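# Stack four magnet blocks from the heap into a tower

## Task

Take four magnet blocks out of the heap and build a single tidy, aligned tower of all four, one on another, then open the grippers and leave the tower standing on its own.

## Robot and tools

Robot: two arms, left_arm and right_arm, each ending in a parallel two-finger gripper. The fingers point along the gripper's +z axis and close along its y axis. Reported hand position is the point between the finger pads, just short of the tips. Joint ranges (rad, base to gripper): waist -2.618 to 3.054, shoulder 0 to 3.142, elbow 0 to 3.142 (straight at 2.901), wrist pitch -1.571 to 1.571, wrist yaw -1.571 to 1.571, wrist roll -2.094 to 2.094. A camera stand sits behind the arms.

Frames: the scene frame has its origin at table-top height midway between the nominal bases, +z up, +x out over the table, left_arm toward +y. Actual bases: left_arm at (+0.021, +0.315, 0) m, quat_wxyz (+1.000, 0, 0, +0.016); right_arm at (-0.030, -0.287, 0) m, quat_wxyz (+1.000, 0, 0, -0.014). Every hand pose, velocity, target and wrist-camera pose is given in that arm's own base frame; fixed cameras and the table use the scene frame. Printed poses may be wrong by a few cm, more when reaching far.

Motion numbers (both execute_actions and move): a row is 14 numbers in [-1, 1], always for both arms: dx, dy, dz, rx, ry, rz, opening for left_arm, then the same seven for right_arm. The six pose numbers are an offset, not a pose: they count from that arm's Hand target at the start of the action or move, along that arm's base axes, with rotation about the Hand target position. Scale: 1.0 = 0.6 m for dx/dy/dz and 180 degrees for rx/ry/rz, which form one rotation vector. A translation longer than 1.0 is shortened. Sending all six zeros re-requests the current Hand target. Opening is absolute: +1 fully open (about 87 mm between pads), +0.5 about 69 mm, 0 about 43 mm, -0.5 about 18 mm, -1 closed. A 0 in the opening slot closes to 43 mm, so to keep a gripper unchanged repeat its current command.

execute_actions(actions, cameras): actions is a list of actions; each action is up to 15 rows, one per 1/30 s step, and a short action repeats its last row to fill 15 steps. All rows of one action are offsets from that action's start pose, not cumulative; but each new action starts from the updated Hand target, so repeating an offset keeps moving. An empty list returns images and full status. cameras: names, ["all"], or [] (an unknown name invalidates the call).

move(target, speed, blend, opening_speed, blocking, cameras): target is one 14-number row or a list of up to 15 rows, every row an offset from the same starting Hand targets. speed in m/s (0.002 to 2.9, default 0.25; rotation up to twice that in rad/s), one value or one per target. blend in m rounds corners between listed targets; 0 stops at each. opening_speed (at least 0.2 per second on the -1..+1 scale) ramps fingers. Paths run straight, ignore obstacles and the other arm, finish together, and are cut off after 10 s. An opening change in the first target pauses the paths only if the arm is within 10 mm of it; later targets' openings apply after arriving and stopping. blocking=false returns after about 0.5 s while motion continues. The result adds a move: line: done, off_target, moving, held, fault, plus limits (paced = pose clipped, held = steps withheld). Done means within 10 mm and 2 degrees; it says nothing about contact.

wait(seconds 0 to 10): lets time pass holding commands; a running move continues. stop: brakes a running move (fingers keep going unless opening_speed was set). zoom_image(camera, region [x0,y0,x1,y1] pixels, at most 504x504) enlarges part of the latest image from cam_high, cam_low, cam_left_wrist or cam_right_wrist (all 896x504). finished_scene(scene) ends the scene irreversibly; call nothing after it in that reply.

Results: end_effector_position (m) and end_effector_quat_wxyz per arm in its base frame; Hand target (last commanded pose after clipping, the origin of the next offsets); Tool commands; grip_measured on the opening scale; Joint positions (gripper last, 0 closed to 1 open); joint velocities (may read within noise); joint torques (include gravity, offset and noisy; joints 1-3 wrap at ±28 N m). Action calls also list sampled positions.

Control notes: orientation commands are clipped to 40 degrees from the measured orientation each step. Friction and gravity leave grippers short, low or tilted; check after each move and send the remaining distance or rotation as an offset. Tiny moves may not happen or go sideways. To grip, command about 0.04 below grip_measured at first contact; less grips softer. Readings can be off about 1 mm. A blocked arm keeps pressing until you command it back past the gripper.

Avoid: dropping blocks, releasing moving blocks, fast impacts, hard pushes on the table or fixed things, anything leaving the table, grippers or wrist cameras touching or closing on each other (the clearance check won't stop this), straining camera cables, paths passing near an arm's own base (go around), and long stretched holds or unreachable targets that overheat motors (MOTOR HOT at 75 °C, fault and fold at 90 °C). Objects may occasionally get nudged by outside pushes.

Each tool is called after ">>>" by a JSON object that holds its "op" and its "data", one argument or row to a line.

## Session

>>> {"op": "execute_actions", "data": {
  "actions": []
}}

Scene clock: 0.00 s.
left_arm: end_effector_position=(+0.3799, +0.0198, +0.0408) grip_measured=+0.976 end_effector_quat_wxyz=(+0.547, -0.061, +0.835, -0.007) | right_arm: end_effector_position=(+0.3708, -0.0418, +0.0483) grip_measured=+0.971 end_effector_quat_wxyz=(+0.572, +0.104, +0.811, -0.070)
Joint positions: left_arm=[0.063 1.543 0.398 0.731 0.004 -0.084 0.988] | right_arm=[-0.021 1.525 0.336 0.837 0.215 0.084 0.986]
Joint velocities: within noise
Joint torques (N m): no reading
Heat: left arm: 20 °C; right arm: 21 °C.
Hand target: left_arm +0.3822, +0.0200, +0.0447; +0.551, -0.060, +0.832, -0.007 | right_arm +0.3727, -0.0418, +0.0516; +0.575, +0.104, +0.809, -0.069
Tool commands: left_gripper/opening=+1.0 right_gripper/opening=+1.0

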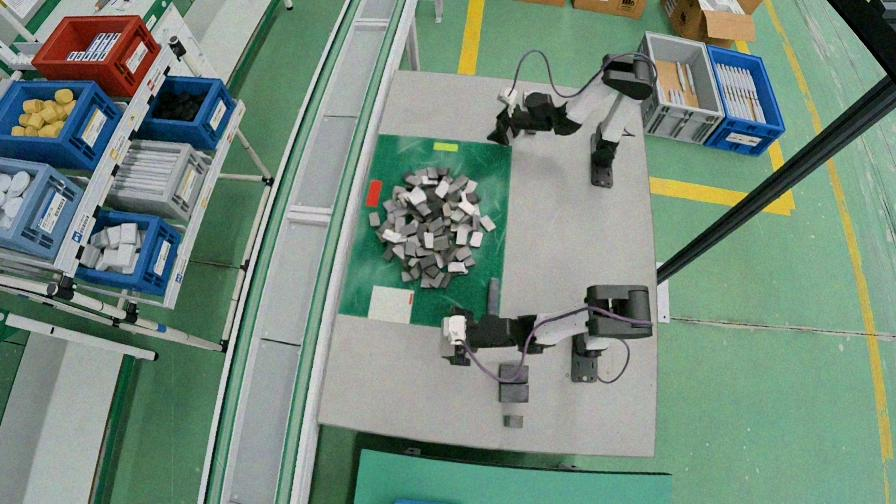

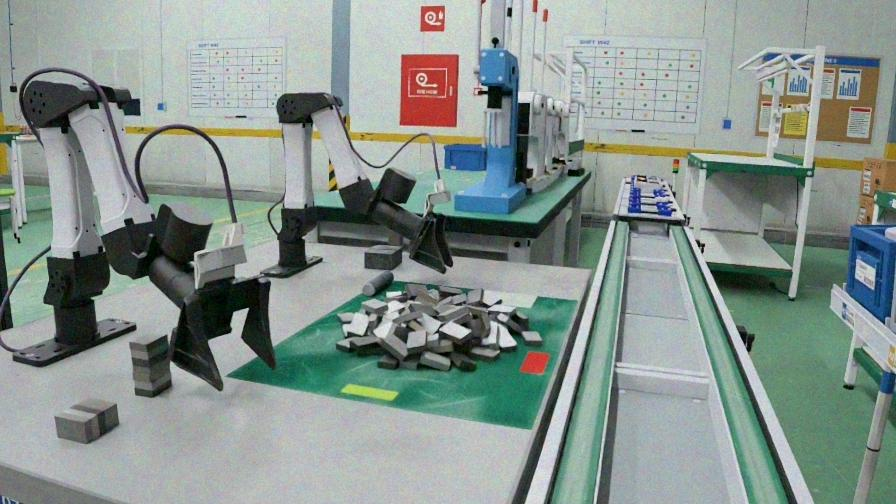

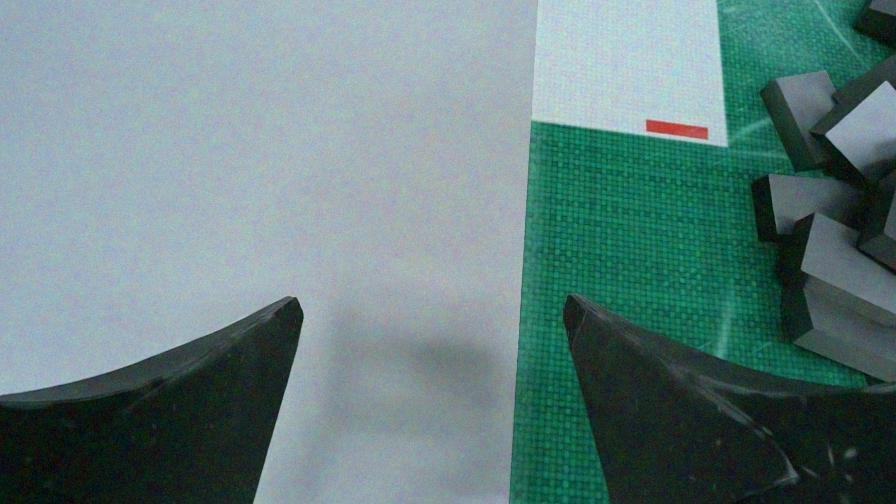

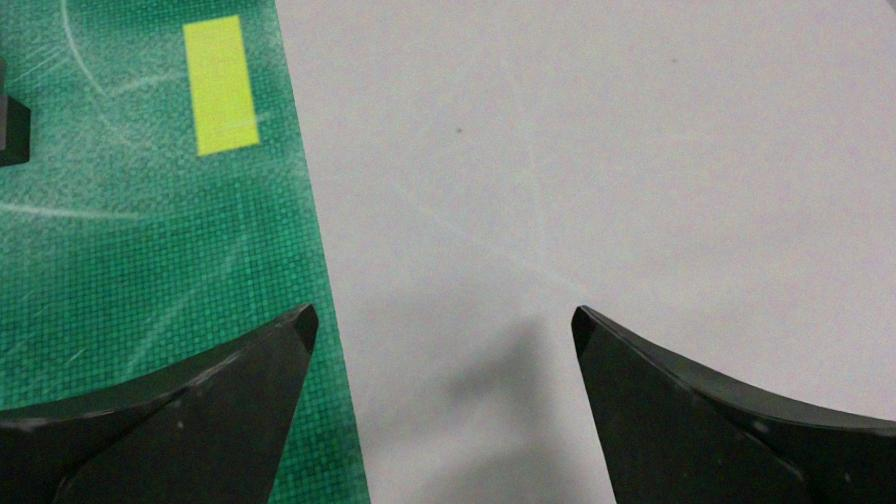

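>>> {"op": "move", "data": {
  "target": [0,0,0,0,0,0,1, -0.171,0.403,0.247,0.008,0.087,0.079,1],
  "speed": 0.5,
  "cameras": ["cam_right_wrist"]
}}

>>> {"op": "zoom_image", "data": {
  "camera": "cam_right_wrist",
  "region": [200, 0, 704, 300]
}}

Scene clock: 9.00 s.
left_arm: end_effector_position=(+0.3799, +0.0198, +0.0408) grip_measured=+0.976 end_effector_quat_wxyz=(+0.547, -0.061, +0.835, -0.007) | right_arm: end_effector_position=(+0.2664, +0.1994, +0.1935) grip_measured=+0.971 end_effector_quat_wxyz=(+0.461, -0.012, +0.888, -0.003)
Joint positions: left_arm=[0.063 1.543 0.398 0.731 0.004 -0.084 0.988] | right_arm=[0.936 1.295 1.124 -0.695 0.713 0.636 0.986]
Joint torques (N m): left_arm=[0.27 -5.64 6.75 2.68 -0.02 -0.07] | right_arm=[-1.01 -4.03 10.07 1.09 0.44 0.22]
Heat: left arm: 21 °C; right arm: 21 °C.
Hand target: left_arm +0.3822, +0.0200, +0.0448; +0.551, -0.060, +0.832, -0.007 | right_arm +0.2702, +0.2000, +0.1998; +0.462, +0.001, +0.887, -0.001
Off the commanded pose: left_arm 0.005 m, 1 deg | right_arm 0.007 m, 1 deg.
move: done
Images, in order (width x height): cam_right_wrist 896x504.

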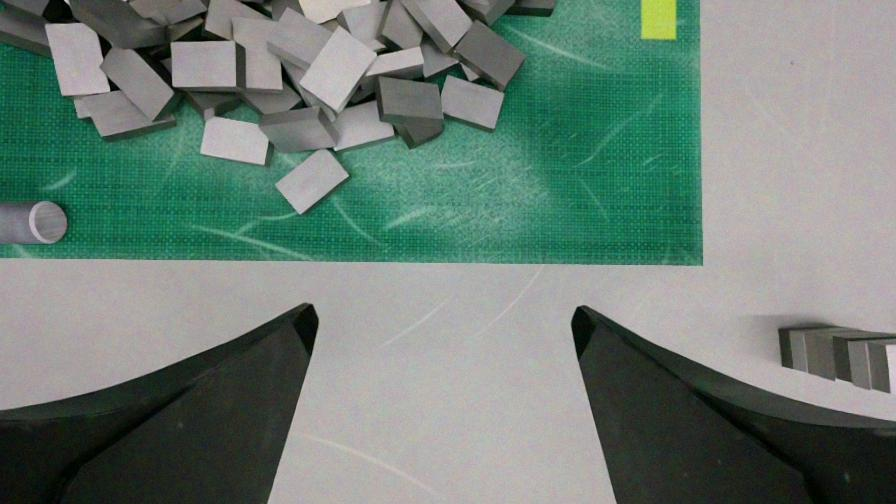

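Scaled by 1.000.

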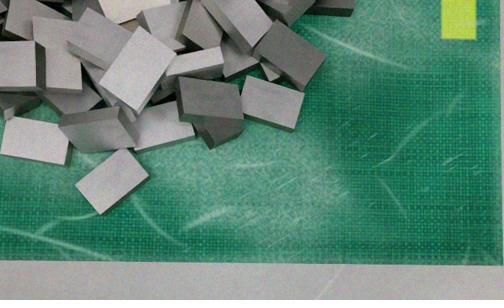

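>>> {"op": "move", "data": {
  "target": [0,0,0,0,0,0,1, 0.1297,0.1333,-0.1997,-0.104,0.2935,0.1995,1],
  "speed": 0.4,
  "cameras": ["cam_right_wrist"]
}}

Scene clock: 31.93 s.
left_arm: end_effector_position=(+0.3799, +0.0198, +0.0408) grip_measured=+0.976 end_effector_quat_wxyz=(+0.547, -0.061, +0.835, -0.007) | right_arm: end_effector_position=(+0.3470, +0.2810, +0.0807) grip_measured=+0.972 end_effector_quat_wxyz=(+0.021, -0.329, +0.944, +0.001)
Joint positions: left_arm=[0.063 1.543 0.398 0.731 0.004 -0.084 0.988] | right_arm=[0.685 2.519 2.536 -1.549 0.013 0.013 0.986]
Joint torques (N m): left_arm=[0.27 -5.65 6.8 2.68 0 -0.07] | right_arm=[-0.83 -12.27 8.46 0.14 -0.05 -0.02]
Heat: left arm: 24 °C; right arm: 27 °C.
Hand target: left_arm +0.3822, +0.0200, +0.0448; +0.551, -0.060, +0.832, -0.007 | right_arm +0.3479, +0.2800, +0.0800; +0.001, -0.334, +0.943, -0.001
Off the commanded pose: left_arm 0.005 m, 1 deg | right_arm 0.002 m, 2 deg.
joint sent to its limit (right arm) — joint 4 (wrist pitch), lower limit. The joint targets still meet the commanded pose.
move: done
Images, in order (width x height): cam_right_wrist 896x504.

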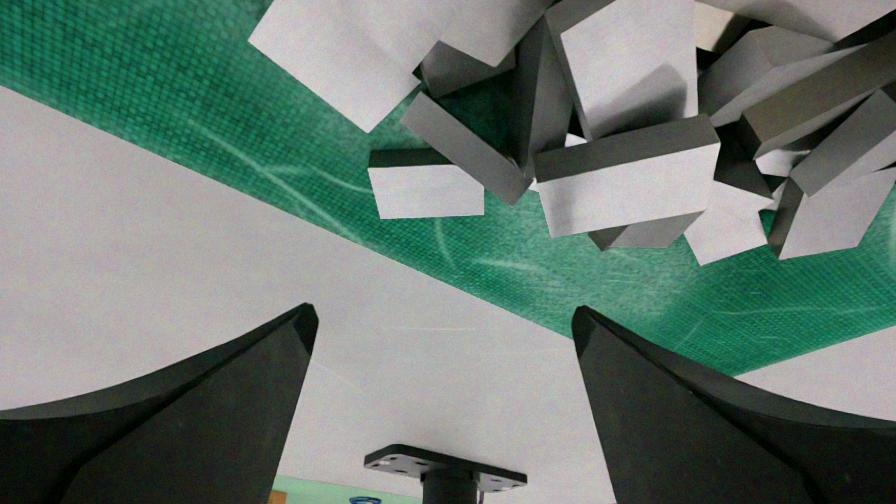

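>>> {"op": "move", "data": {
  "target": [
    [0,0,0,0,0,0,1, -0.0137,0.0013,-0.05,0,0,0.0094,0.15],
    [0,0,0,0,0,0,1, -0.0137,0.0013,-0.1155,0,0,0.0094,0.15]
  ],
  "speed": 0.12,
  "blend": [0.01,0],
  "cameras": ["cam_right_wrist"]
}}

Scene clock: 81.50 s.
left_arm: end_effector_position=(+0.3799, +0.0198, +0.0408) grip_measured=+0.976 end_effector_quat_wxyz=(+0.547, -0.061, +0.835, -0.007) | right_arm: end_effector_position=(+0.3327, +0.2682, +0.0217) grip_measured=+0.150 end_effector_quat_wxyz=(-0.021, -0.337, +0.941, -0.019)
Joint positions: left_arm=[0.063 1.543 0.398 0.731 0.004 -0.084 0.988] | right_arm=[0.687 2.49 2.23 -1.364 0.021 0 0.575]
Joint torques (N m): left_arm=[0.29 -5.57 6.79 2.67 -0.02 -0.07] | right_arm=[0.27 -13.16 4.03 0.87 -0.11 -0.01]
Heat: left arm: 27 °C; right arm: 36 °C.
Hand target: left_arm +0.3822, +0.0200, +0.0448; +0.551, -0.060, +0.832, -0.007 | right_arm +0.3398, +0.2807, +0.0107; +0.001, -0.348, +0.938, -0.001
Off the commanded pose: left_arm 0.005 m, 1 deg | right_arm 0.018 m, 3 deg.
move: off_target (right_arm)
Images, in order (width x height): cam_right_wrist 896x504.

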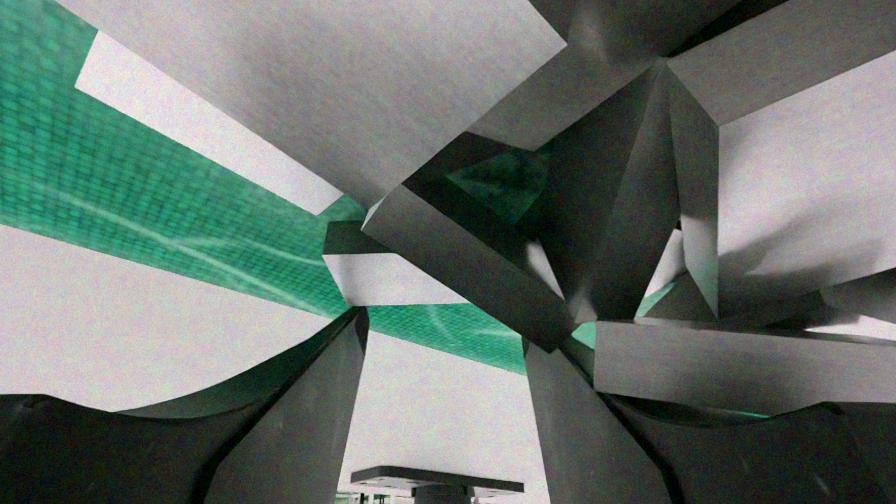

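>>> {"op": "move", "data": {
  "target": [0,0,0,0,0,0,1, -0.008,0.0,0.05,0,0,0,0.2],
  "speed": 0.15,
  "cameras": ["cam_right_wrist"]
}}

Scene clock: 99.90 s.
left_arm: end_effector_position=(+0.3798, +0.0198, +0.0407) grip_measured=+0.976 end_effector_quat_wxyz=(+0.547, -0.061, +0.835, -0.007) | right_arm: end_effector_position=(+0.3325, +0.2719, +0.0254) grip_measured=+0.200 end_effector_quat_wxyz=(-0.018, -0.339, +0.940, -0.014)
Joint positions: left_arm=[0.063 1.543 0.398 0.731 0.004 -0.084 0.988] | right_arm=[0.692 2.489 2.245 -1.37 0.015 0 0.6]
Joint torques (N m): left_arm=[0.25 -5.6 6.78 2.68 -0.01 -0.07] | right_arm=[0.39 -15.31 8.68 0.1 -0.1 0.06]
Heat: left arm: 28 °C; right arm: 39 °C.
Hand target: left_arm +0.3822, +0.0200, +0.0447; +0.551, -0.060, +0.832, -0.007 | right_arm +0.3350, +0.2807, +0.0408; +0.001, -0.348, +0.938, -0.001
Off the commanded pose: left_arm 0.005 m, 1 deg | right_arm 0.018 m, 3 deg.
move: off_target (right_arm)
Images, in order (width x height): cam_right_wrist 896x504.

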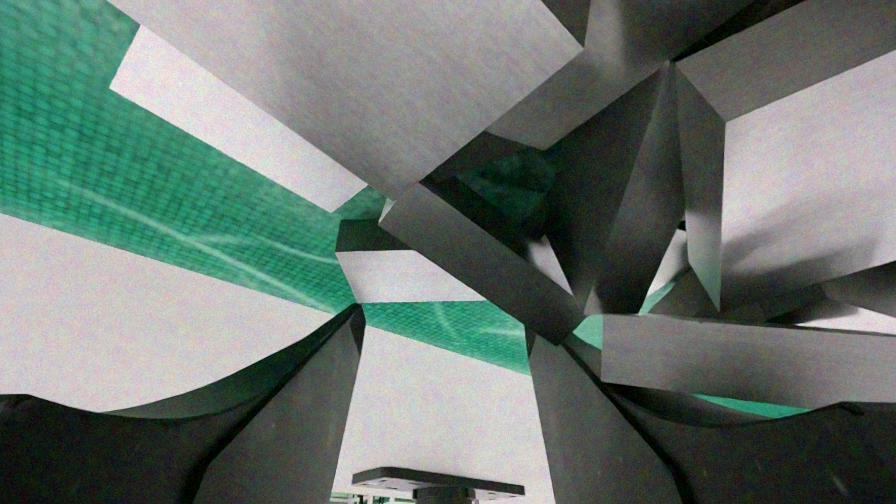

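>>> {"op": "move", "data": {
  "target": [
    [0,0,0,0,0,0,1, -0.005,0.014,0.01,0,0,0,0.2],
    [0,0,0,0,0,0,1, -0.005,0.012,-0.05,0,0,0,0.2]
  ],
  "speed": 0.15,
  "cameras": ["cam_right_wrist"]
}}

Scene clock: 112.27 s.
left_arm: end_effector_position=(+0.3798, +0.0198, +0.0407) grip_measured=+0.976 end_effector_quat_wxyz=(+0.547, -0.061, +0.835, -0.007) | right_arm: end_effector_position=(+0.3265, +0.2783, +0.0197) grip_measured=+0.200 end_effector_quat_wxyz=(-0.017, -0.348, +0.937, -0.016)
Joint positions: left_arm=[0.063 1.543 0.398 0.731 0.004 -0.084 0.988] | right_arm=[0.713 2.486 2.216 -1.344 0.017 0.002 0.6]
Joint torques (N m): left_arm=[0.29 -5.59 6.82 2.67 -0.01 -0.07] | right_arm=[-0.1 -13.5 3.95 0.82 -0.08 0.11]
Heat: left arm: 29 °C; right arm: 45 °C.
Hand target: left_arm +0.3822, +0.0200, +0.0447; +0.551, -0.060, +0.832, -0.007 | right_arm +0.3320, +0.2880, +0.0107; +0.001, -0.348, +0.938, -0.001
Off the commanded pose: left_arm 0.005 m, 1 deg | right_arm 0.014 m, 3 deg.
move: off_target (right_arm)
Images, in order (width x height): cam_right_wrist 896x504.

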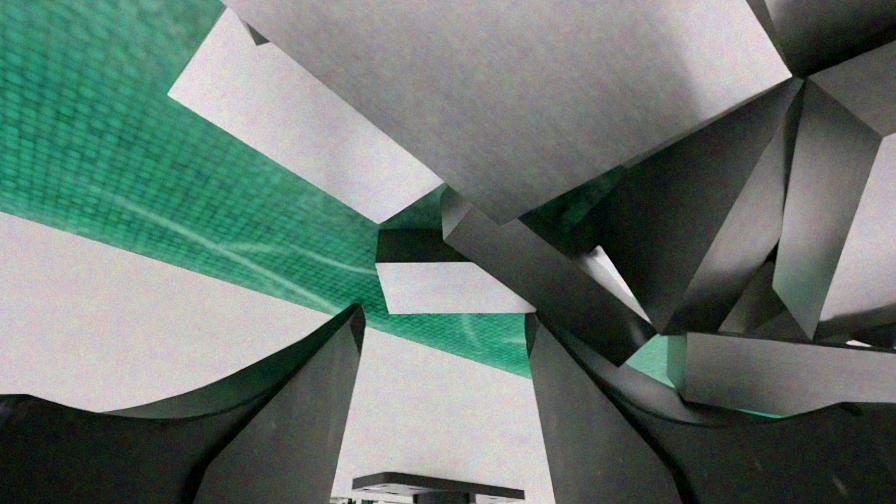

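>>> {"op": "move", "data": {
  "target": [
    [0,0,0,0,0,0,1, 0.011,-0.003,0,0,0,0,0.25],
    [0,0,0,0,0,0,1, 0.011,-0.003,0,0,0,0,-0.15]
  ],
  "speed": 0.06,
  "opening_speed": 1,
  "cameras": ["cam_right_wrist"]
}}

Scene clock: 123.13 s.
left_arm: end_effector_position=(+0.3798, +0.0198, +0.0407) grip_measured=+0.976 end_effector_quat_wxyz=(+0.547, -0.061, +0.835, -0.007) | right_arm: end_effector_position=(+0.3299, +0.2781, +0.0192) grip_measured=-0.150 end_effector_quat_wxyz=(-0.012, -0.345, +0.938, -0.014)
Joint positions: left_arm=[0.063 1.543 0.398 0.731 0.004 -0.084 0.988] | right_arm=[0.707 2.486 2.216 -1.334 0.017 0.002 0.425]
Joint torques (N m): left_arm=[0.27 -5.6 6.79 2.68 -0.02 -0.07] | right_arm=[-0.69 -11.81 7.17 0.56 -0.08 0.06]
Heat: left arm: 29 °C; right arm: 46 °C.
Hand target: left_arm +0.3822, +0.0200, +0.0447; +0.551, -0.060, +0.832, -0.007 | right_arm +0.3386, +0.2861, +0.0107; +0.001, -0.348, +0.938, -0.001
Off the commanded pose: left_arm 0.005 m, 1 deg | right_arm 0.015 m, 2 deg.
move: off_target (right_arm); target 2's new opening was sent with right_arm's hand 0.017 m and 3 deg from that target
Images, in order (width x height): cam_right_wrist 896x504.

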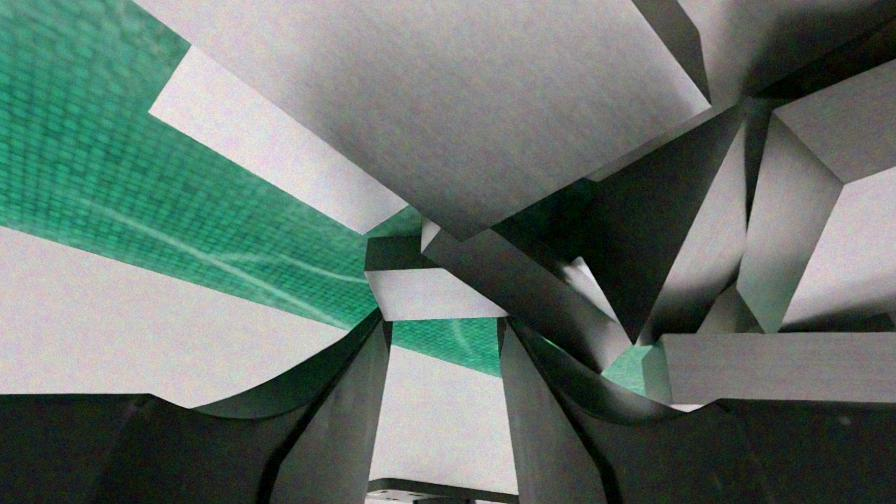

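>>> {"op": "move", "data": {
  "target": [
    [0,0,0,0,0,0,1, 0,0,0.002,0,0,0,0.12],
    [0,0,0,0,0,0,1, 0.0165,0.0085,0.002,0,0,0,0.12],
    [0,0,0,0,0,0,1, 0.0165,0.0085,0.002,0,0,0,-0.15]
  ],
  "speed": 0.06,
  "opening_speed": 1.5,
  "cameras": ["cam_right_wrist"]
}}

Scene clock: 133.90 s.
left_arm: end_effector_position=(+0.3798, +0.0198, +0.0407) grip_measured=+0.976 end_effector_quat_wxyz=(+0.547, -0.061, +0.835, -0.007) | right_arm: end_effector_position=(+0.3347, +0.2809, +0.0215) grip_measured=-0.149 end_effector_quat_wxyz=(-0.021, -0.342, +0.939, -0.012)
Joint positions: left_arm=[0.063 1.543 0.398 0.731 0.004 -0.084 0.988] | right_arm=[0.701 2.544 2.33 -1.405 0.008 0.002 0.425]
Joint torques (N m): left_arm=[0.31 -5.57 6.86 2.68 -0.01 -0.06] | right_arm=[-0.58 -11.26 8.81 0.59 0.01 0.02]
Heat: left arm: 30 °C; right arm: 46 °C.
Hand target: left_arm +0.3822, +0.0200, +0.0447; +0.551, -0.060, +0.832, -0.007 | right_arm +0.3485, +0.2912, +0.0118; +0.001, -0.348, +0.938, -0.001
Off the commanded pose: left_arm 0.005 m, 1 deg | right_arm 0.020 m, 3 deg.
move: off_target (right_arm); target 3's new opening was sent with right_arm's hand 0.021 m and 3 deg from that target
Images, in order (width x height): cam_right_wrist 896x504.

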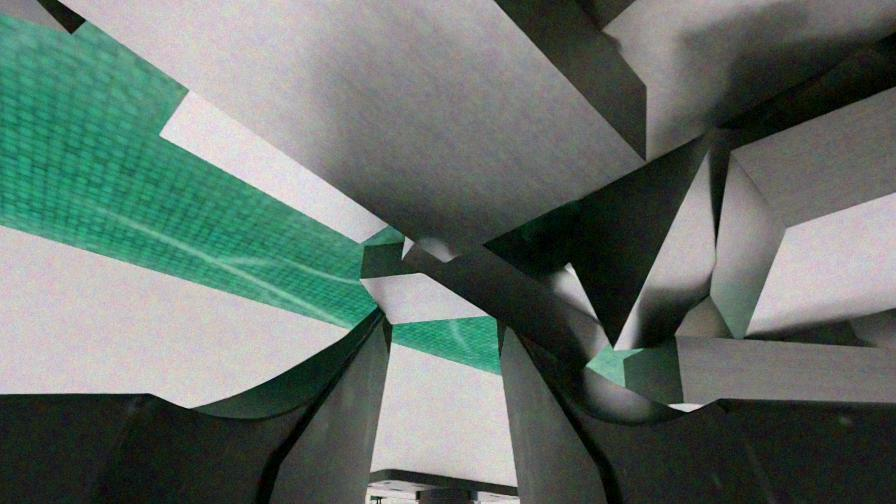

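>>> {"op": "move", "data": {
  "target": [
    [0,0,0,0,0,0,1, -0.01,-0.01,0.15,0,0,0,0.1],
    [0,0,0,0,0,0,1, -0.1308,-0.152,0.3137,0.1085,-0.2924,-0.2083,1]
  ],
  "speed": 0.35,
  "blend": [0.03,0],
  "cameras": ["cam_right_wrist"]
}}

>>> {"op": "zoom_image", "data": {
  "camera": "cam_right_wrist",
  "region": [180, 0, 560, 240]
}}

Scene clock: 151.07 s.
left_arm: end_effector_position=(+0.3798, +0.0198, +0.0407) grip_measured=+0.976 end_effector_quat_wxyz=(+0.547, -0.061, +0.835, -0.007) | right_arm: end_effector_position=(+0.2706, +0.1990, +0.1985) grip_measured=+0.971 end_effector_quat_wxyz=(+0.455, -0.008, +0.890, -0.009)
Joint positions: left_arm=[0.063 1.543 0.398 0.731 0.004 -0.084 0.988] | right_arm=[0.922 1.32 1.17 -0.731 0.708 0.639 0.985]
Joint torques (N m): left_arm=[0.29 -5.6 6.76 2.69 -0.02 -0.07] | right_arm=[0.27 -6.15 6.23 1.32 0.5 0.29]
Heat: left arm: 31 °C; right arm: 49 °C.
Hand target: left_arm +0.3822, +0.0200, +0.0447; +0.551, -0.060, +0.832, -0.007 | right_arm +0.2700, +0.1999, +0.2001; +0.462, +0.001, +0.887, -0.001
Off the commanded pose: left_arm 0.005 m, 1 deg | right_arm 0.002 m, 2 deg.
move: done
Images, in order (width x height): cam_right_wrist 896x504.

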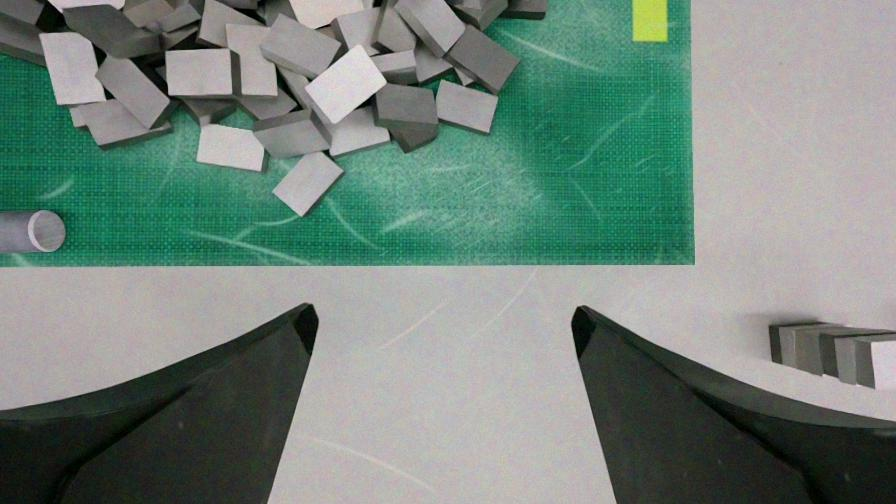

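Scaled by 1.326 from the camera's 896x504 image, which has a finer 1280x720 frame.

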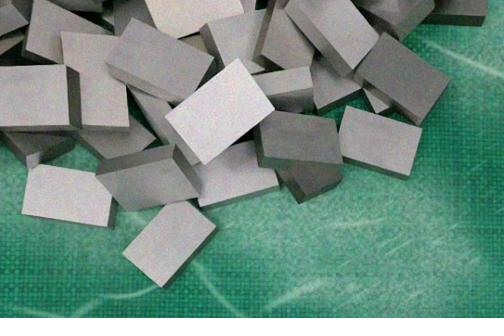

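>>> {"op": "move", "data": {
  "target": [0,0,0,0,0,0,1, 0.1117,0.1568,-0.2168,0.1406,0.2832,-0.2699,0.1],
  "speed": 0.4,
  "cameras": ["cam_right_wrist"]
}}

Scene clock: 188.87 s.
left_arm: end_effector_position=(+0.3798, +0.0198, +0.0407) grip_measured=+0.976 end_effector_quat_wxyz=(+0.547, -0.061, +0.835, -0.007) | right_arm: end_effector_position=(+0.3353, +0.2925, +0.0705) grip_measured=+0.100 end_effector_quat_wxyz=(+0.007, +0.436, +0.900, +0.000)
Joint positions: left_arm=[0.063 1.543 0.398 0.731 0.004 -0.084 0.988] | right_arm=[0.628 2.276 2.059 -1.348 0.012 1.531 0.55]
Joint torques (N m): left_arm=[0.25 -5.64 6.83 2.67 -0.01 -0.08] | right_arm=[-0.65 -10.7 8.59 0.03 0.03 0.31]
Heat: left arm: 32 °C; right arm: 37 °C.
Hand target: left_arm +0.3822, +0.0200, +0.0448; +0.551, -0.060, +0.832, -0.007 | right_arm +0.3369, +0.2941, +0.0700; -0.001, +0.445, +0.896, -0.002
Off the commanded pose: left_arm 0.005 m, 1 deg | right_arm 0.002 m, 1 deg.
move: done
Images, in order (width x height): cam_right_wrist 896x504.

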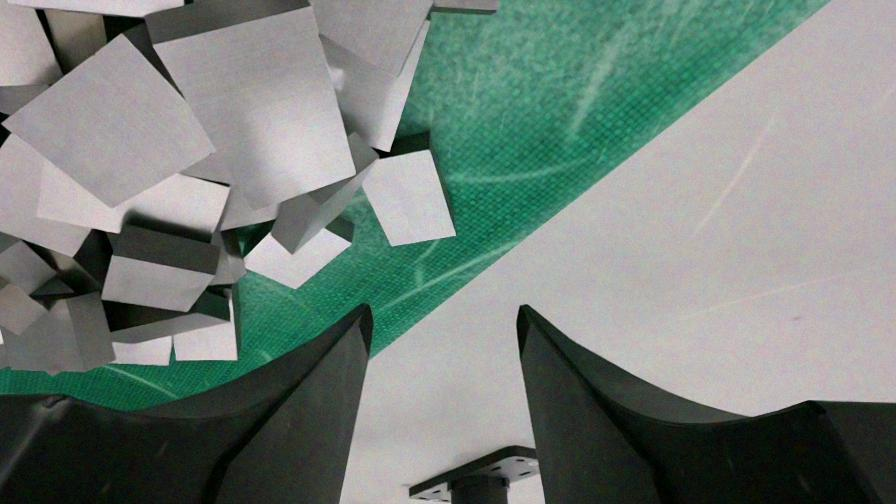

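>>> {"op": "move", "data": {
  "target": [
    [0,0,0,0,0,0,1, 0.0093,0.0222,-0.03,0,0,0.05,-0.12],
    [0,0,0,0,0,0,1, 0.0093,0.0222,-0.1025,0,0,0.05,-0.12],
    [0,0,0,0,0,0,1, 0.0093,0.0222,-0.1025,0,0,0.05,-0.45]
  ],
  "speed": 0.12,
  "opening_speed": 1.5,
  "cameras": ["cam_right_wrist"]
}}

Scene clock: 211.40 s.
left_arm: end_effector_position=(+0.3798, +0.0198, +0.0407) grip_measured=+0.976 end_effector_quat_wxyz=(+0.547, -0.061, +0.835, -0.007) | right_arm: end_effector_position=(+0.3419, +0.3046, +0.0210) grip_measured=-0.327 end_effector_quat_wxyz=(+0.000, +0.380, +0.925, -0.001)
Joint positions: left_arm=[0.063 1.543 0.398 0.731 0.004 -0.084 0.988] | right_arm=[0.638 2.385 2.048 -1.237 0.002 1.418 0.337]
Joint torques (N m): left_arm=[0.27 -5.59 6.78 2.69 -0.01 -0.08] | right_arm=[0.03 -11.1 5.12 0.47 0.11 0.05]
Heat: left arm: 33 °C; right arm: 41 °C.
Hand target: left_arm +0.3822, +0.0200, +0.0448; +0.551, -0.060, +0.832, -0.007 | right_arm +0.3425, +0.3074, +0.0084; +0.000, +0.373, +0.928, -0.002
Off the commanded pose: left_arm 0.005 m, 1 deg | right_arm 0.013 m, 1 deg.
move: off_target (right_arm); target 3's new opening was sent with right_arm's hand 0.014 m and 1 deg from that target
Images, in order (width x height): cam_right_wrist 896x504.

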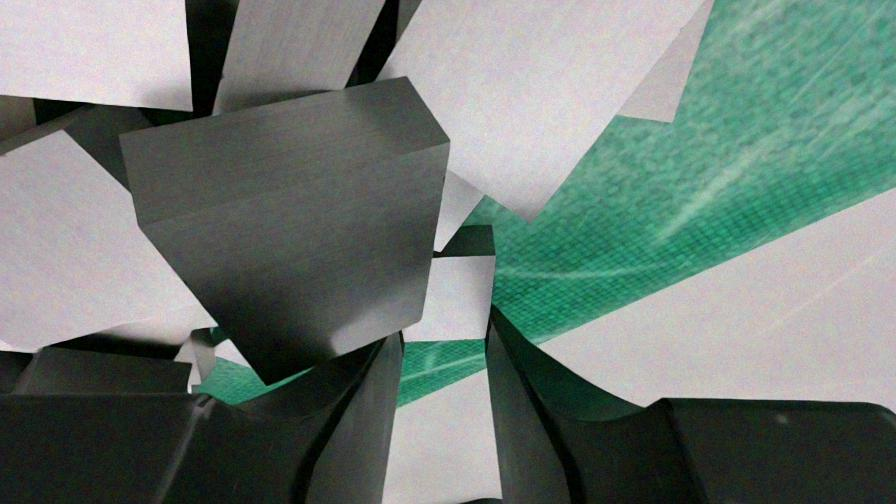

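>>> {"op": "move", "data": {
  "target": [
    [0,0,0,0,0,0,1, -0.042,0.042,0.013,0,0,0,-0.45],
    [0,0,0,0,0,0,1, -0.042,0.042,0.2,0,0,0,-0.45],
    [0,0,0,0,0,0,1, -0.0017,-0.3357,0.17,0,0,-0.09,-0.45],
    [0,0,0,0,0,0,1, -0.0017,-0.3357,0.05,0,0,-0.09,-0.45],
    [0,0,0,0,0,0,1, -0.0017,-0.3357,0.002,0,0,-0.09,-0.45],
    [0,0,0,0,0,0,1, -0.0017,-0.3357,0.002,0,0,-0.09,0.0]
  ],
  "speed": [0.12,0.25,0.35,0.25,0.1,0.1],
  "blend": [0.01,0.03,0.03,0.02,0,0],
  "opening_speed": 1.2,
  "cameras": ["cam_right_wrist"]
}}

Scene clock: 228.77 s.
left_arm: end_effector_position=(+0.3798, +0.0198, +0.0406) grip_measured=+0.976 end_effector_quat_wxyz=(+0.546, -0.061, +0.835, -0.007) | right_arm: end_effector_position=(+0.3366, +0.1030, +0.0176) grip_measured=-0.001 end_effector_quat_wxyz=(-0.006, +0.504, +0.863, -0.009)
Joint positions: left_arm=[0.063 1.543 0.398 0.73 0.004 -0.084 0.988] | right_arm=[0.187 2.006 1.419 -1.005 0.005 1.245 0.5]
Joint torques (N m): left_arm=[0.28 -5.6 6.79 2.69 -0.02 -0.08] | right_arm=[0.05 -8.68 4.9 0.53 0.09 0.04]
Heat: left arm: 34 °C; right arm: 42 °C.
Hand target: left_arm +0.3822, +0.0200, +0.0447; +0.551, -0.060, +0.832, -0.007 | right_arm +0.3414, +0.1060, +0.0097; -0.001, +0.500, +0.866, -0.002
Off the commanded pose: left_arm 0.005 m, 1 deg | right_arm 0.010 m, 1 deg.
move: done; blend cut to 0.0144 m at target 4
Images, in order (width x height): cam_right_wrist 896x504.

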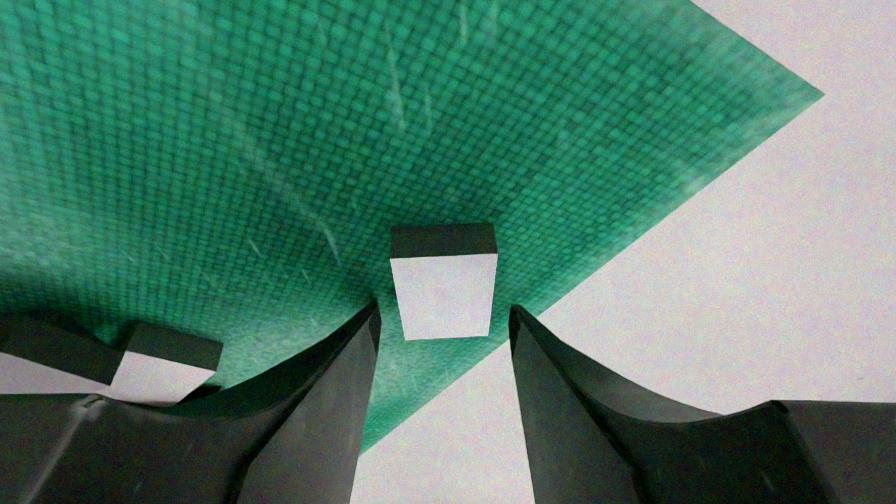

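>>> {"op": "move", "data": {
  "target": [
    [0,0,0,0,0,0,1, 0,0,0.13,0,0,0,0.0],
    [0,0,0,0,0,0,1, -0.119,0.1567,0.3172,-0.1596,-0.2763,0.3063,0.6]
  ],
  "speed": 0.4,
  "blend": [0.03,0],
  "cameras": ["cam_right_wrist"]
}}

>>> {"op": "zoom_image", "data": {
  "camera": "cam_right_wrist",
  "region": [180, 0, 560, 240]
}}

Scene clock: 242.03 s.
left_arm: end_effector_position=(+0.3798, +0.0198, +0.0406) grip_measured=+0.976 end_effector_quat_wxyz=(+0.546, -0.061, +0.835, -0.007) | right_arm: end_effector_position=(+0.2707, +0.2013, +0.1955) grip_measured=+0.600 end_effector_quat_wxyz=(+0.452, +0.003, +0.892, -0.006)
Joint positions: left_arm=[0.063 1.543 0.398 0.73 0.004 -0.084 0.988] | right_arm=[0.924 1.33 1.171 -0.733 0.709 0.67 0.8]
Joint torques (N m): left_arm=[0.27 -5.57 6.82 2.67 -0.01 -0.07] | right_arm=[0.14 -6.99 6.22 1.29 0.5 0.02]
Heat: left arm: 34 °C; right arm: 41 °C.
Hand target: left_arm +0.3822, +0.0200, +0.0447; +0.551, -0.060, +0.832, -0.007 | right_arm +0.2701, +0.2000, +0.2000; +0.462, +0.001, +0.887, -0.002
Off the commanded pose: left_arm 0.005 m, 1 deg | right_arm 0.005 m, 1 deg.
move: done
Images, in order (width x height): cam_right_wrist 896x504.

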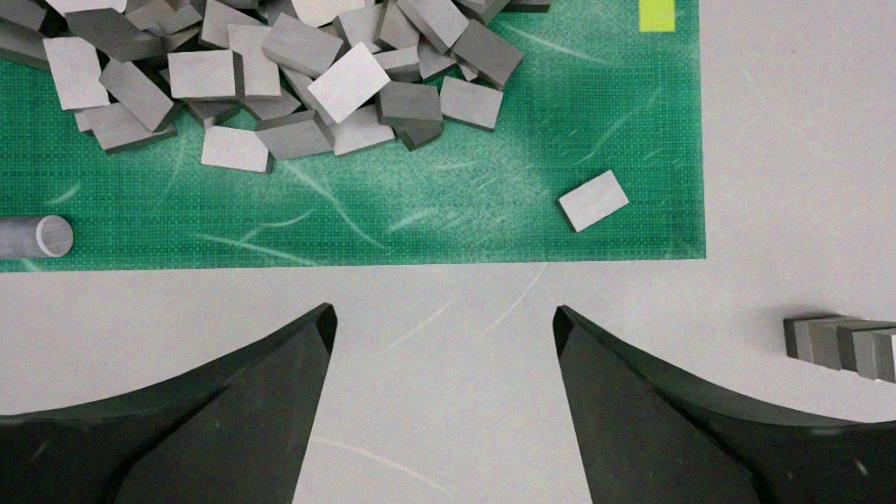

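Scaled by 1.326 from the camera's 896x504 image, which has a finer 1280x720 frame.

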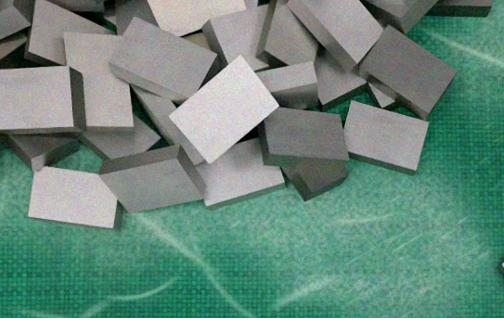

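>>> {"op": "move", "data": {
  "target": [0,0,0,0,0,0,1, 0.2238,0.085,-0.1333,-0.1105,0.2917,0.2122,0.5],
  "speed": 0.35,
  "cameras": ["cam_right_wrist"]
}}

Scene clock: 278.63 s.
left_arm: end_effector_position=(+0.3798, +0.0198, +0.0406) grip_measured=+0.976 end_effector_quat_wxyz=(+0.546, -0.061, +0.835, -0.007) | right_arm: end_effector_position=(+0.4038, +0.2520, +0.1205) grip_measured=+0.500 end_effector_quat_wxyz=(+0.105, -0.349, +0.931, +0.015)
Joint positions: left_arm=[0.063 1.543 0.398 0.73 0.004 -0.084 0.988] | right_arm=[0.576 2.518 2.708 -1.549 0.015 -0.142 0.75]
Joint torques (N m): left_arm=[0.27 -5.57 6.78 2.67 -0.02 -0.07] | right_arm=[-0.76 -12.26 8.44 0.39 -0.05 0.05]
Heat: left arm: 35 °C; right arm: 37 °C.
Hand target: left_arm +0.3822, +0.0200, +0.0447; +0.551, -0.060, +0.832, -0.007 | right_arm +0.4043, +0.2510, +0.1200; +0.001, -0.354, +0.935, -0.002
Off the commanded pose: left_arm 0.005 m, 1 deg | right_arm 0.001 m, 12 deg.
joint sent to its limit (right arm) — joint 4 (wrist pitch), lower limit. The joint targets are off in orientation, not in position.
move: off_target (right_arm)
Images, in order (width x height): cam_right_wrist 896x504.

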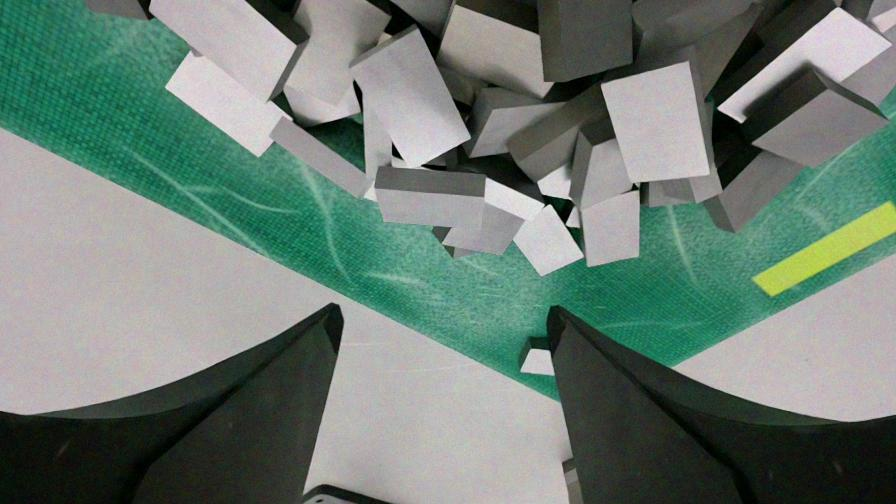

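>>> {"op": "move", "data": {
  "target": [
    [0,0,0,0,0,0,1, -0.0025,0.0108,-0.0817,0.0474,-0.0545,-0.011,0.3],
    [0,0,0,0,0,0,1, -0.0025,0.0108,-0.0817,0.0474,-0.0545,-0.011,-0.15]
  ],
  "speed": 0.12,
  "opening_speed": 1.5,
  "cameras": ["cam_right_wrist"]
}}

Scene clock: 318.53 s.
left_arm: end_effector_position=(+0.3798, +0.0198, +0.0406) grip_measured=+0.976 end_effector_quat_wxyz=(+0.546, -0.061, +0.835, -0.007) | right_arm: end_effector_position=(+0.3988, +0.2559, +0.0554) grip_measured=-0.014 end_effector_quat_wxyz=(+0.084, -0.345, +0.935, +0.027)
Joint positions: left_arm=[0.063 1.543 0.398 0.73 0.004 -0.084 0.988] | right_arm=[0.576 2.427 2.274 -1.241 -0.016 -0.13 0.493]
Joint torques (N m): left_arm=[0.31 -5.6 6.8 2.7 -0.02 -0.06] | right_arm=[-0.92 -16.77 5.39 0.74 -0.07 0.26]
Heat: left arm: 36 °C; right arm: 46 °C.
Hand target: left_arm +0.3822, +0.0200, +0.0447; +0.551, -0.060, +0.832, -0.007 | right_arm +0.4028, +0.2575, +0.0709; +0.107, -0.335, +0.935, +0.038
Off the commanded pose: left_arm 0.005 m, 1 deg | right_arm 0.016 m, 3 deg.
move: off_target (right_arm); target 2's new opening was sent with right_arm's hand 0.017 m and 4 deg from that target
Images, in order (width x height): cam_right_wrist 896x504.

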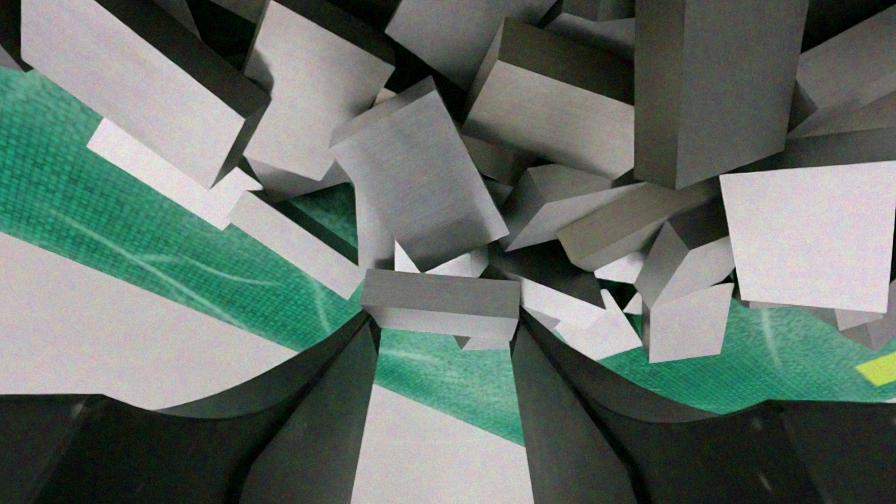

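>>> {"op": "move", "data": {
  "target": [0,0,0,0,0,0,1, 0,0,0.12,0,0,0,-0.15],
  "speed": 0.2,
  "cameras": ["cam_right_wrist"]
}}

Scene clock: 324.33 s.
left_arm: end_effector_position=(+0.3798, +0.0198, +0.0406) grip_measured=+0.976 end_effector_quat_wxyz=(+0.546, -0.061, +0.835, -0.007) | right_arm: end_effector_position=(+0.4035, +0.2589, +0.1429) grip_measured=-0.014 end_effector_quat_wxyz=(+0.132, -0.343, +0.929, +0.038)
Joint positions: left_arm=[0.063 1.543 0.398 0.73 0.004 -0.084 0.988] | right_arm=[0.576 2.487 2.742 -1.551 -0.016 -0.13 0.493]
Joint torques (N m): left_arm=[0.28 -5.56 6.75 2.69 -0.02 -0.08] | right_arm=[-0.85 -12.56 7.6 0.52 -0.05 0.26]
Heat: left arm: 36 °C; right arm: 51 °C.
Hand target: left_arm +0.3822, +0.0200, +0.0447; +0.551, -0.060, +0.832, -0.007 | right_arm +0.4028, +0.2575, +0.1429; +0.107, -0.335, +0.935, +0.038
Off the commanded pose: left_arm 0.005 m, 1 deg | right_arm 0.002 m, 3 deg.
joint sent to its limit (right arm) — joint 4 (wrist pitch), lower limit. The joint targets still meet the commanded pose.
move: off_target (right_arm)
Images, in order (width x height): cam_right_wrist 896x504.

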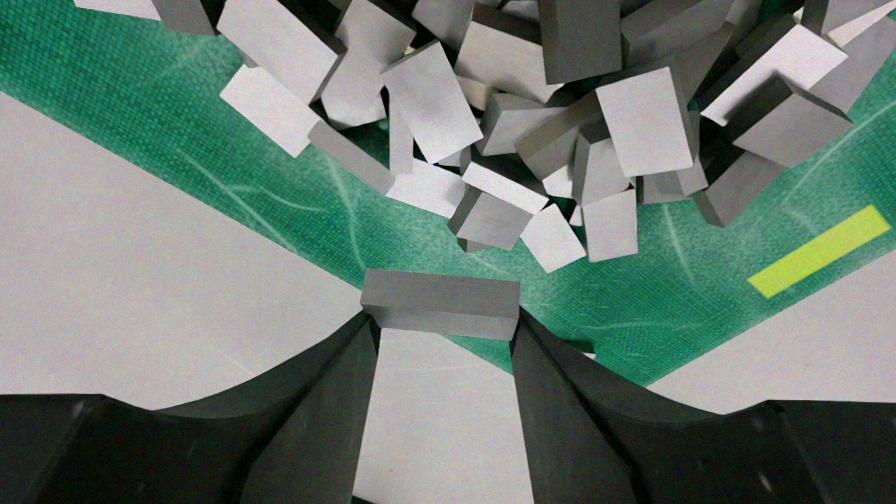

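>>> {"op": "move", "data": {
  "target": [
    [0,0,0,0,0,0,1, -0.1297,-0.1958,-0.0715,-0.0358,0.0631,-0.107,-0.15],
    [0,0,0,0,0,0,1, -0.1297,-0.1958,-0.165,-0.0358,0.0631,-0.107,-0.15],
    [0,0,0,0,0,0,1, -0.1297,-0.1958,-0.218,-0.0358,0.0631,-0.107,-0.15],
    [0,0,0,0,0,0,1, -0.1297,-0.1958,-0.218,-0.0358,0.0631,-0.107,0.2]
  ],
  "speed": [0.3,0.25,0.08,0.1],
  "blend": [0.03,0.01,0,0],
  "opening_speed": 1,
  "cameras": ["cam_right_wrist"]
}}

Scene clock: 358.17 s.
left_arm: end_effector_position=(+0.3798, +0.0198, +0.0406) grip_measured=+0.976 end_effector_quat_wxyz=(+0.546, -0.061, +0.835, -0.007) | right_arm: end_effector_position=(+0.3242, +0.1413, +0.0194) grip_measured=+0.200 end_effector_quat_wxyz=(+0.002, -0.183, +0.983, +0.004)
Joint positions: left_arm=[0.063 1.543 0.398 0.73 0.004 -0.084 0.988] | right_arm=[0.403 2.096 1.563 -1.032 -0.008 0.036 0.6]
Joint torques (N m): left_arm=[0.28 -5.61 6.8 2.68 -0.03 -0.06] | right_arm=[-0.51 -9.57 5.35 0.37 0.13 0.27]
Heat: left arm: 37 °C; right arm: 59 °C.
Hand target: left_arm +0.3822, +0.0200, +0.0447; +0.551, -0.060, +0.832, -0.007 | right_arm +0.3250, +0.1401, +0.0121; +0.000, -0.175, +0.985, +0.000
Off the commanded pose: left_arm 0.005 m, 1 deg | right_arm 0.007 m, 1 deg.
move: done; blend cut to 0.028 m at target 1
Images, in order (width x height): cam_right_wrist 896x504.

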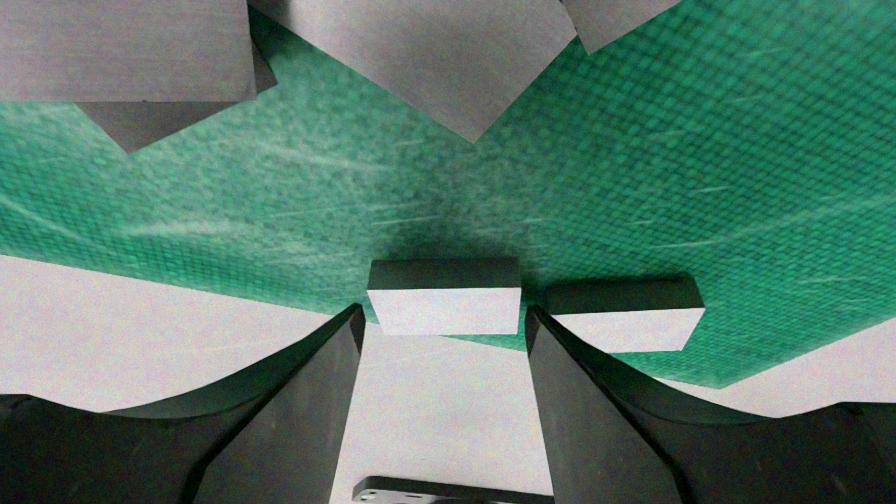

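>>> {"op": "move", "data": {
  "target": [
    [0,0,0,0,0,0,1, 0,0,0,0,0,0,-0.15],
    [0,0,0,0,0,0,1, 0,0,0.07,0,0,0,-0.15],
    [0,0,0,0,0,0,1, 0.0205,-0.096,0.11,0,0,0.022,-0.15]
  ],
  "speed": 0.2,
  "blend": [0,0.02,0],
  "opening_speed": 1.5,
  "cameras": ["cam_right_wrist"]
}}

Scene clock: 375.57 s.
left_arm: end_effector_position=(+0.3798, +0.0198, +0.0406) grip_measured=+0.976 end_effector_quat_wxyz=(+0.546, -0.061, +0.835, -0.007) | right_arm: end_effector_position=(+0.3327, +0.0810, +0.0590) grip_measured=-0.018 end_effector_quat_wxyz=(-0.021, -0.199, +0.980, -0.001)
Joint positions: left_arm=[0.063 1.543 0.398 0.73 0.004 -0.084 0.988] | right_arm=[0.256 2.064 1.667 -1.216 0 -0.145 0.491]
Joint torques (N m): left_arm=[0.28 -5.61 6.82 2.69 -0.01 -0.06] | right_arm=[-0.03 -13.52 8.75 -0.09 0.05 -0.02]
Heat: left arm: 37 °C; right arm: 55 °C.
Hand target: left_arm +0.3822, +0.0200, +0.0448; +0.551, -0.060, +0.832, -0.007 | right_arm +0.3372, +0.0825, +0.0782; +0.000, -0.209, +0.978, +0.000
Off the commanded pose: left_arm 0.005 m, 1 deg | right_arm 0.020 m, 3 deg.
move: off_target (right_arm)
Images, in order (width x height): cam_right_wrist 896x504.

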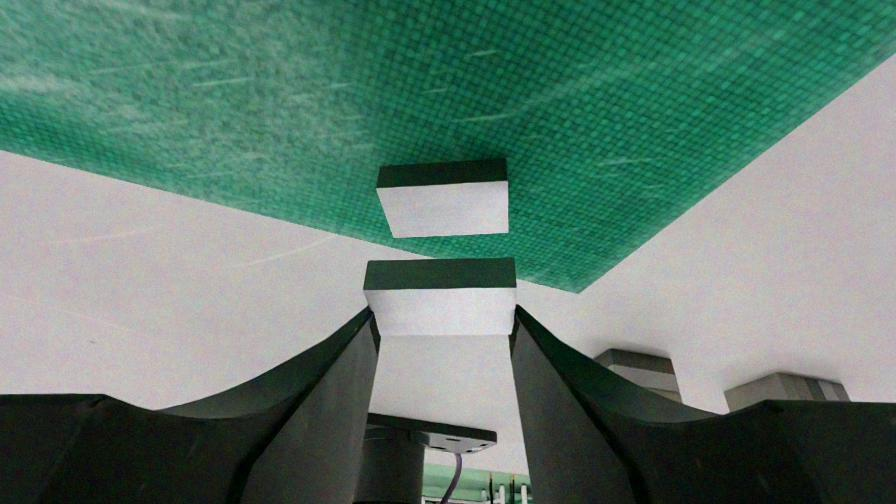

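>>> {"op": "move", "data": {
  "target": [0,0,0,0,0,0,1, 0.002,0.005,-0.0637,0,0,0.012,-0.15],
  "speed": 0.12,
  "cameras": ["cam_right_wrist"]
}}

Scene clock: 393.70 s.
left_arm: end_effector_position=(+0.3798, +0.0198, +0.0406) grip_measured=+0.976 end_effector_quat_wxyz=(+0.546, -0.061, +0.835, -0.007) | right_arm: end_effector_position=(+0.3384, +0.0839, +0.0411) grip_measured=-0.018 end_effector_quat_wxyz=(-0.003, -0.217, +0.976, +0.000)
Joint positions: left_arm=[0.063 1.543 0.398 0.73 0.004 -0.084 0.988] | right_arm=[0.263 2.064 1.601 -1.114 0 -0.173 0.491]
Joint torques (N m): left_arm=[0.29 -5.6 6.78 2.69 -0.03 -0.06] | right_arm=[0.32 -10.84 5.35 0.37 0.04 -0.04]
Heat: left arm: 37 °C; right arm: 53 °C.
Hand target: left_arm +0.3822, +0.0200, +0.0448; +0.551, -0.060, +0.832, -0.007 | right_arm +0.3386, +0.0856, +0.0400; +0.001, -0.227, +0.974, +0.000
Off the commanded pose: left_arm 0.005 m, 1 deg | right_arm 0.002 m, 1 deg.
move: done
Images, in order (width x height): cam_right_wrist 896x504.

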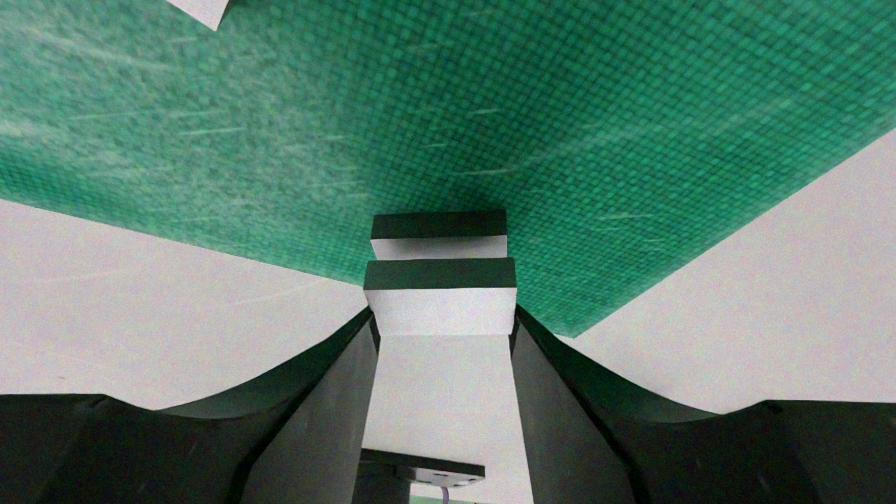

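>>> {"op": "move", "data": {
  "target": [0,0,0,0,0,0,1, -0.0012,0.0015,-0.0333,0,0,0.009,-0.15],
  "speed": 0.08,
  "cameras": ["cam_right_wrist"]
}}

Scene clock: 403.33 s.
left_arm: end_effector_position=(+0.3798, +0.0198, +0.0406) grip_measured=+0.976 end_effector_quat_wxyz=(+0.546, -0.061, +0.835, -0.007) | right_arm: end_effector_position=(+0.3359, +0.0839, +0.0296) grip_measured=-0.018 end_effector_quat_wxyz=(-0.002, -0.228, +0.974, +0.000)
Joint positions: left_arm=[0.063 1.543 0.398 0.73 0.004 -0.084 0.988] | right_arm=[0.268 2.064 1.554 -1.066 0 -0.191 0.491]
Joint torques (N m): left_arm=[0.27 -5.57 6.82 2.7 -0.01 -0.08] | right_arm=[0.42 -9.42 4.57 0.56 0.04 -0.06]
Heat: left arm: 37 °C; right arm: 52 °C.
Hand target: left_arm +0.3822, +0.0200, +0.0448; +0.551, -0.060, +0.832, -0.007 | right_arm +0.3378, +0.0864, +0.0201; +0.001, -0.241, +0.971, +0.000
Off the commanded pose: left_arm 0.005 m, 1 deg | right_arm 0.010 m, 2 deg.
move: done
Images, in order (width x height): cam_right_wrist 896x504.

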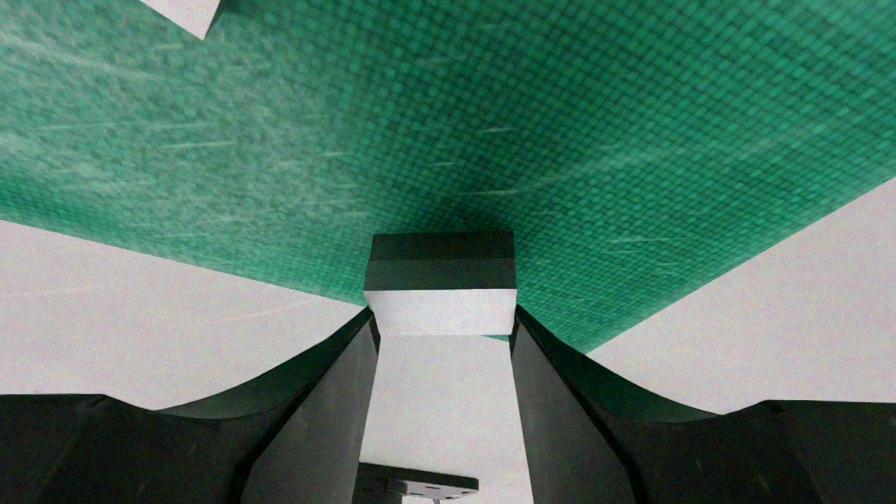

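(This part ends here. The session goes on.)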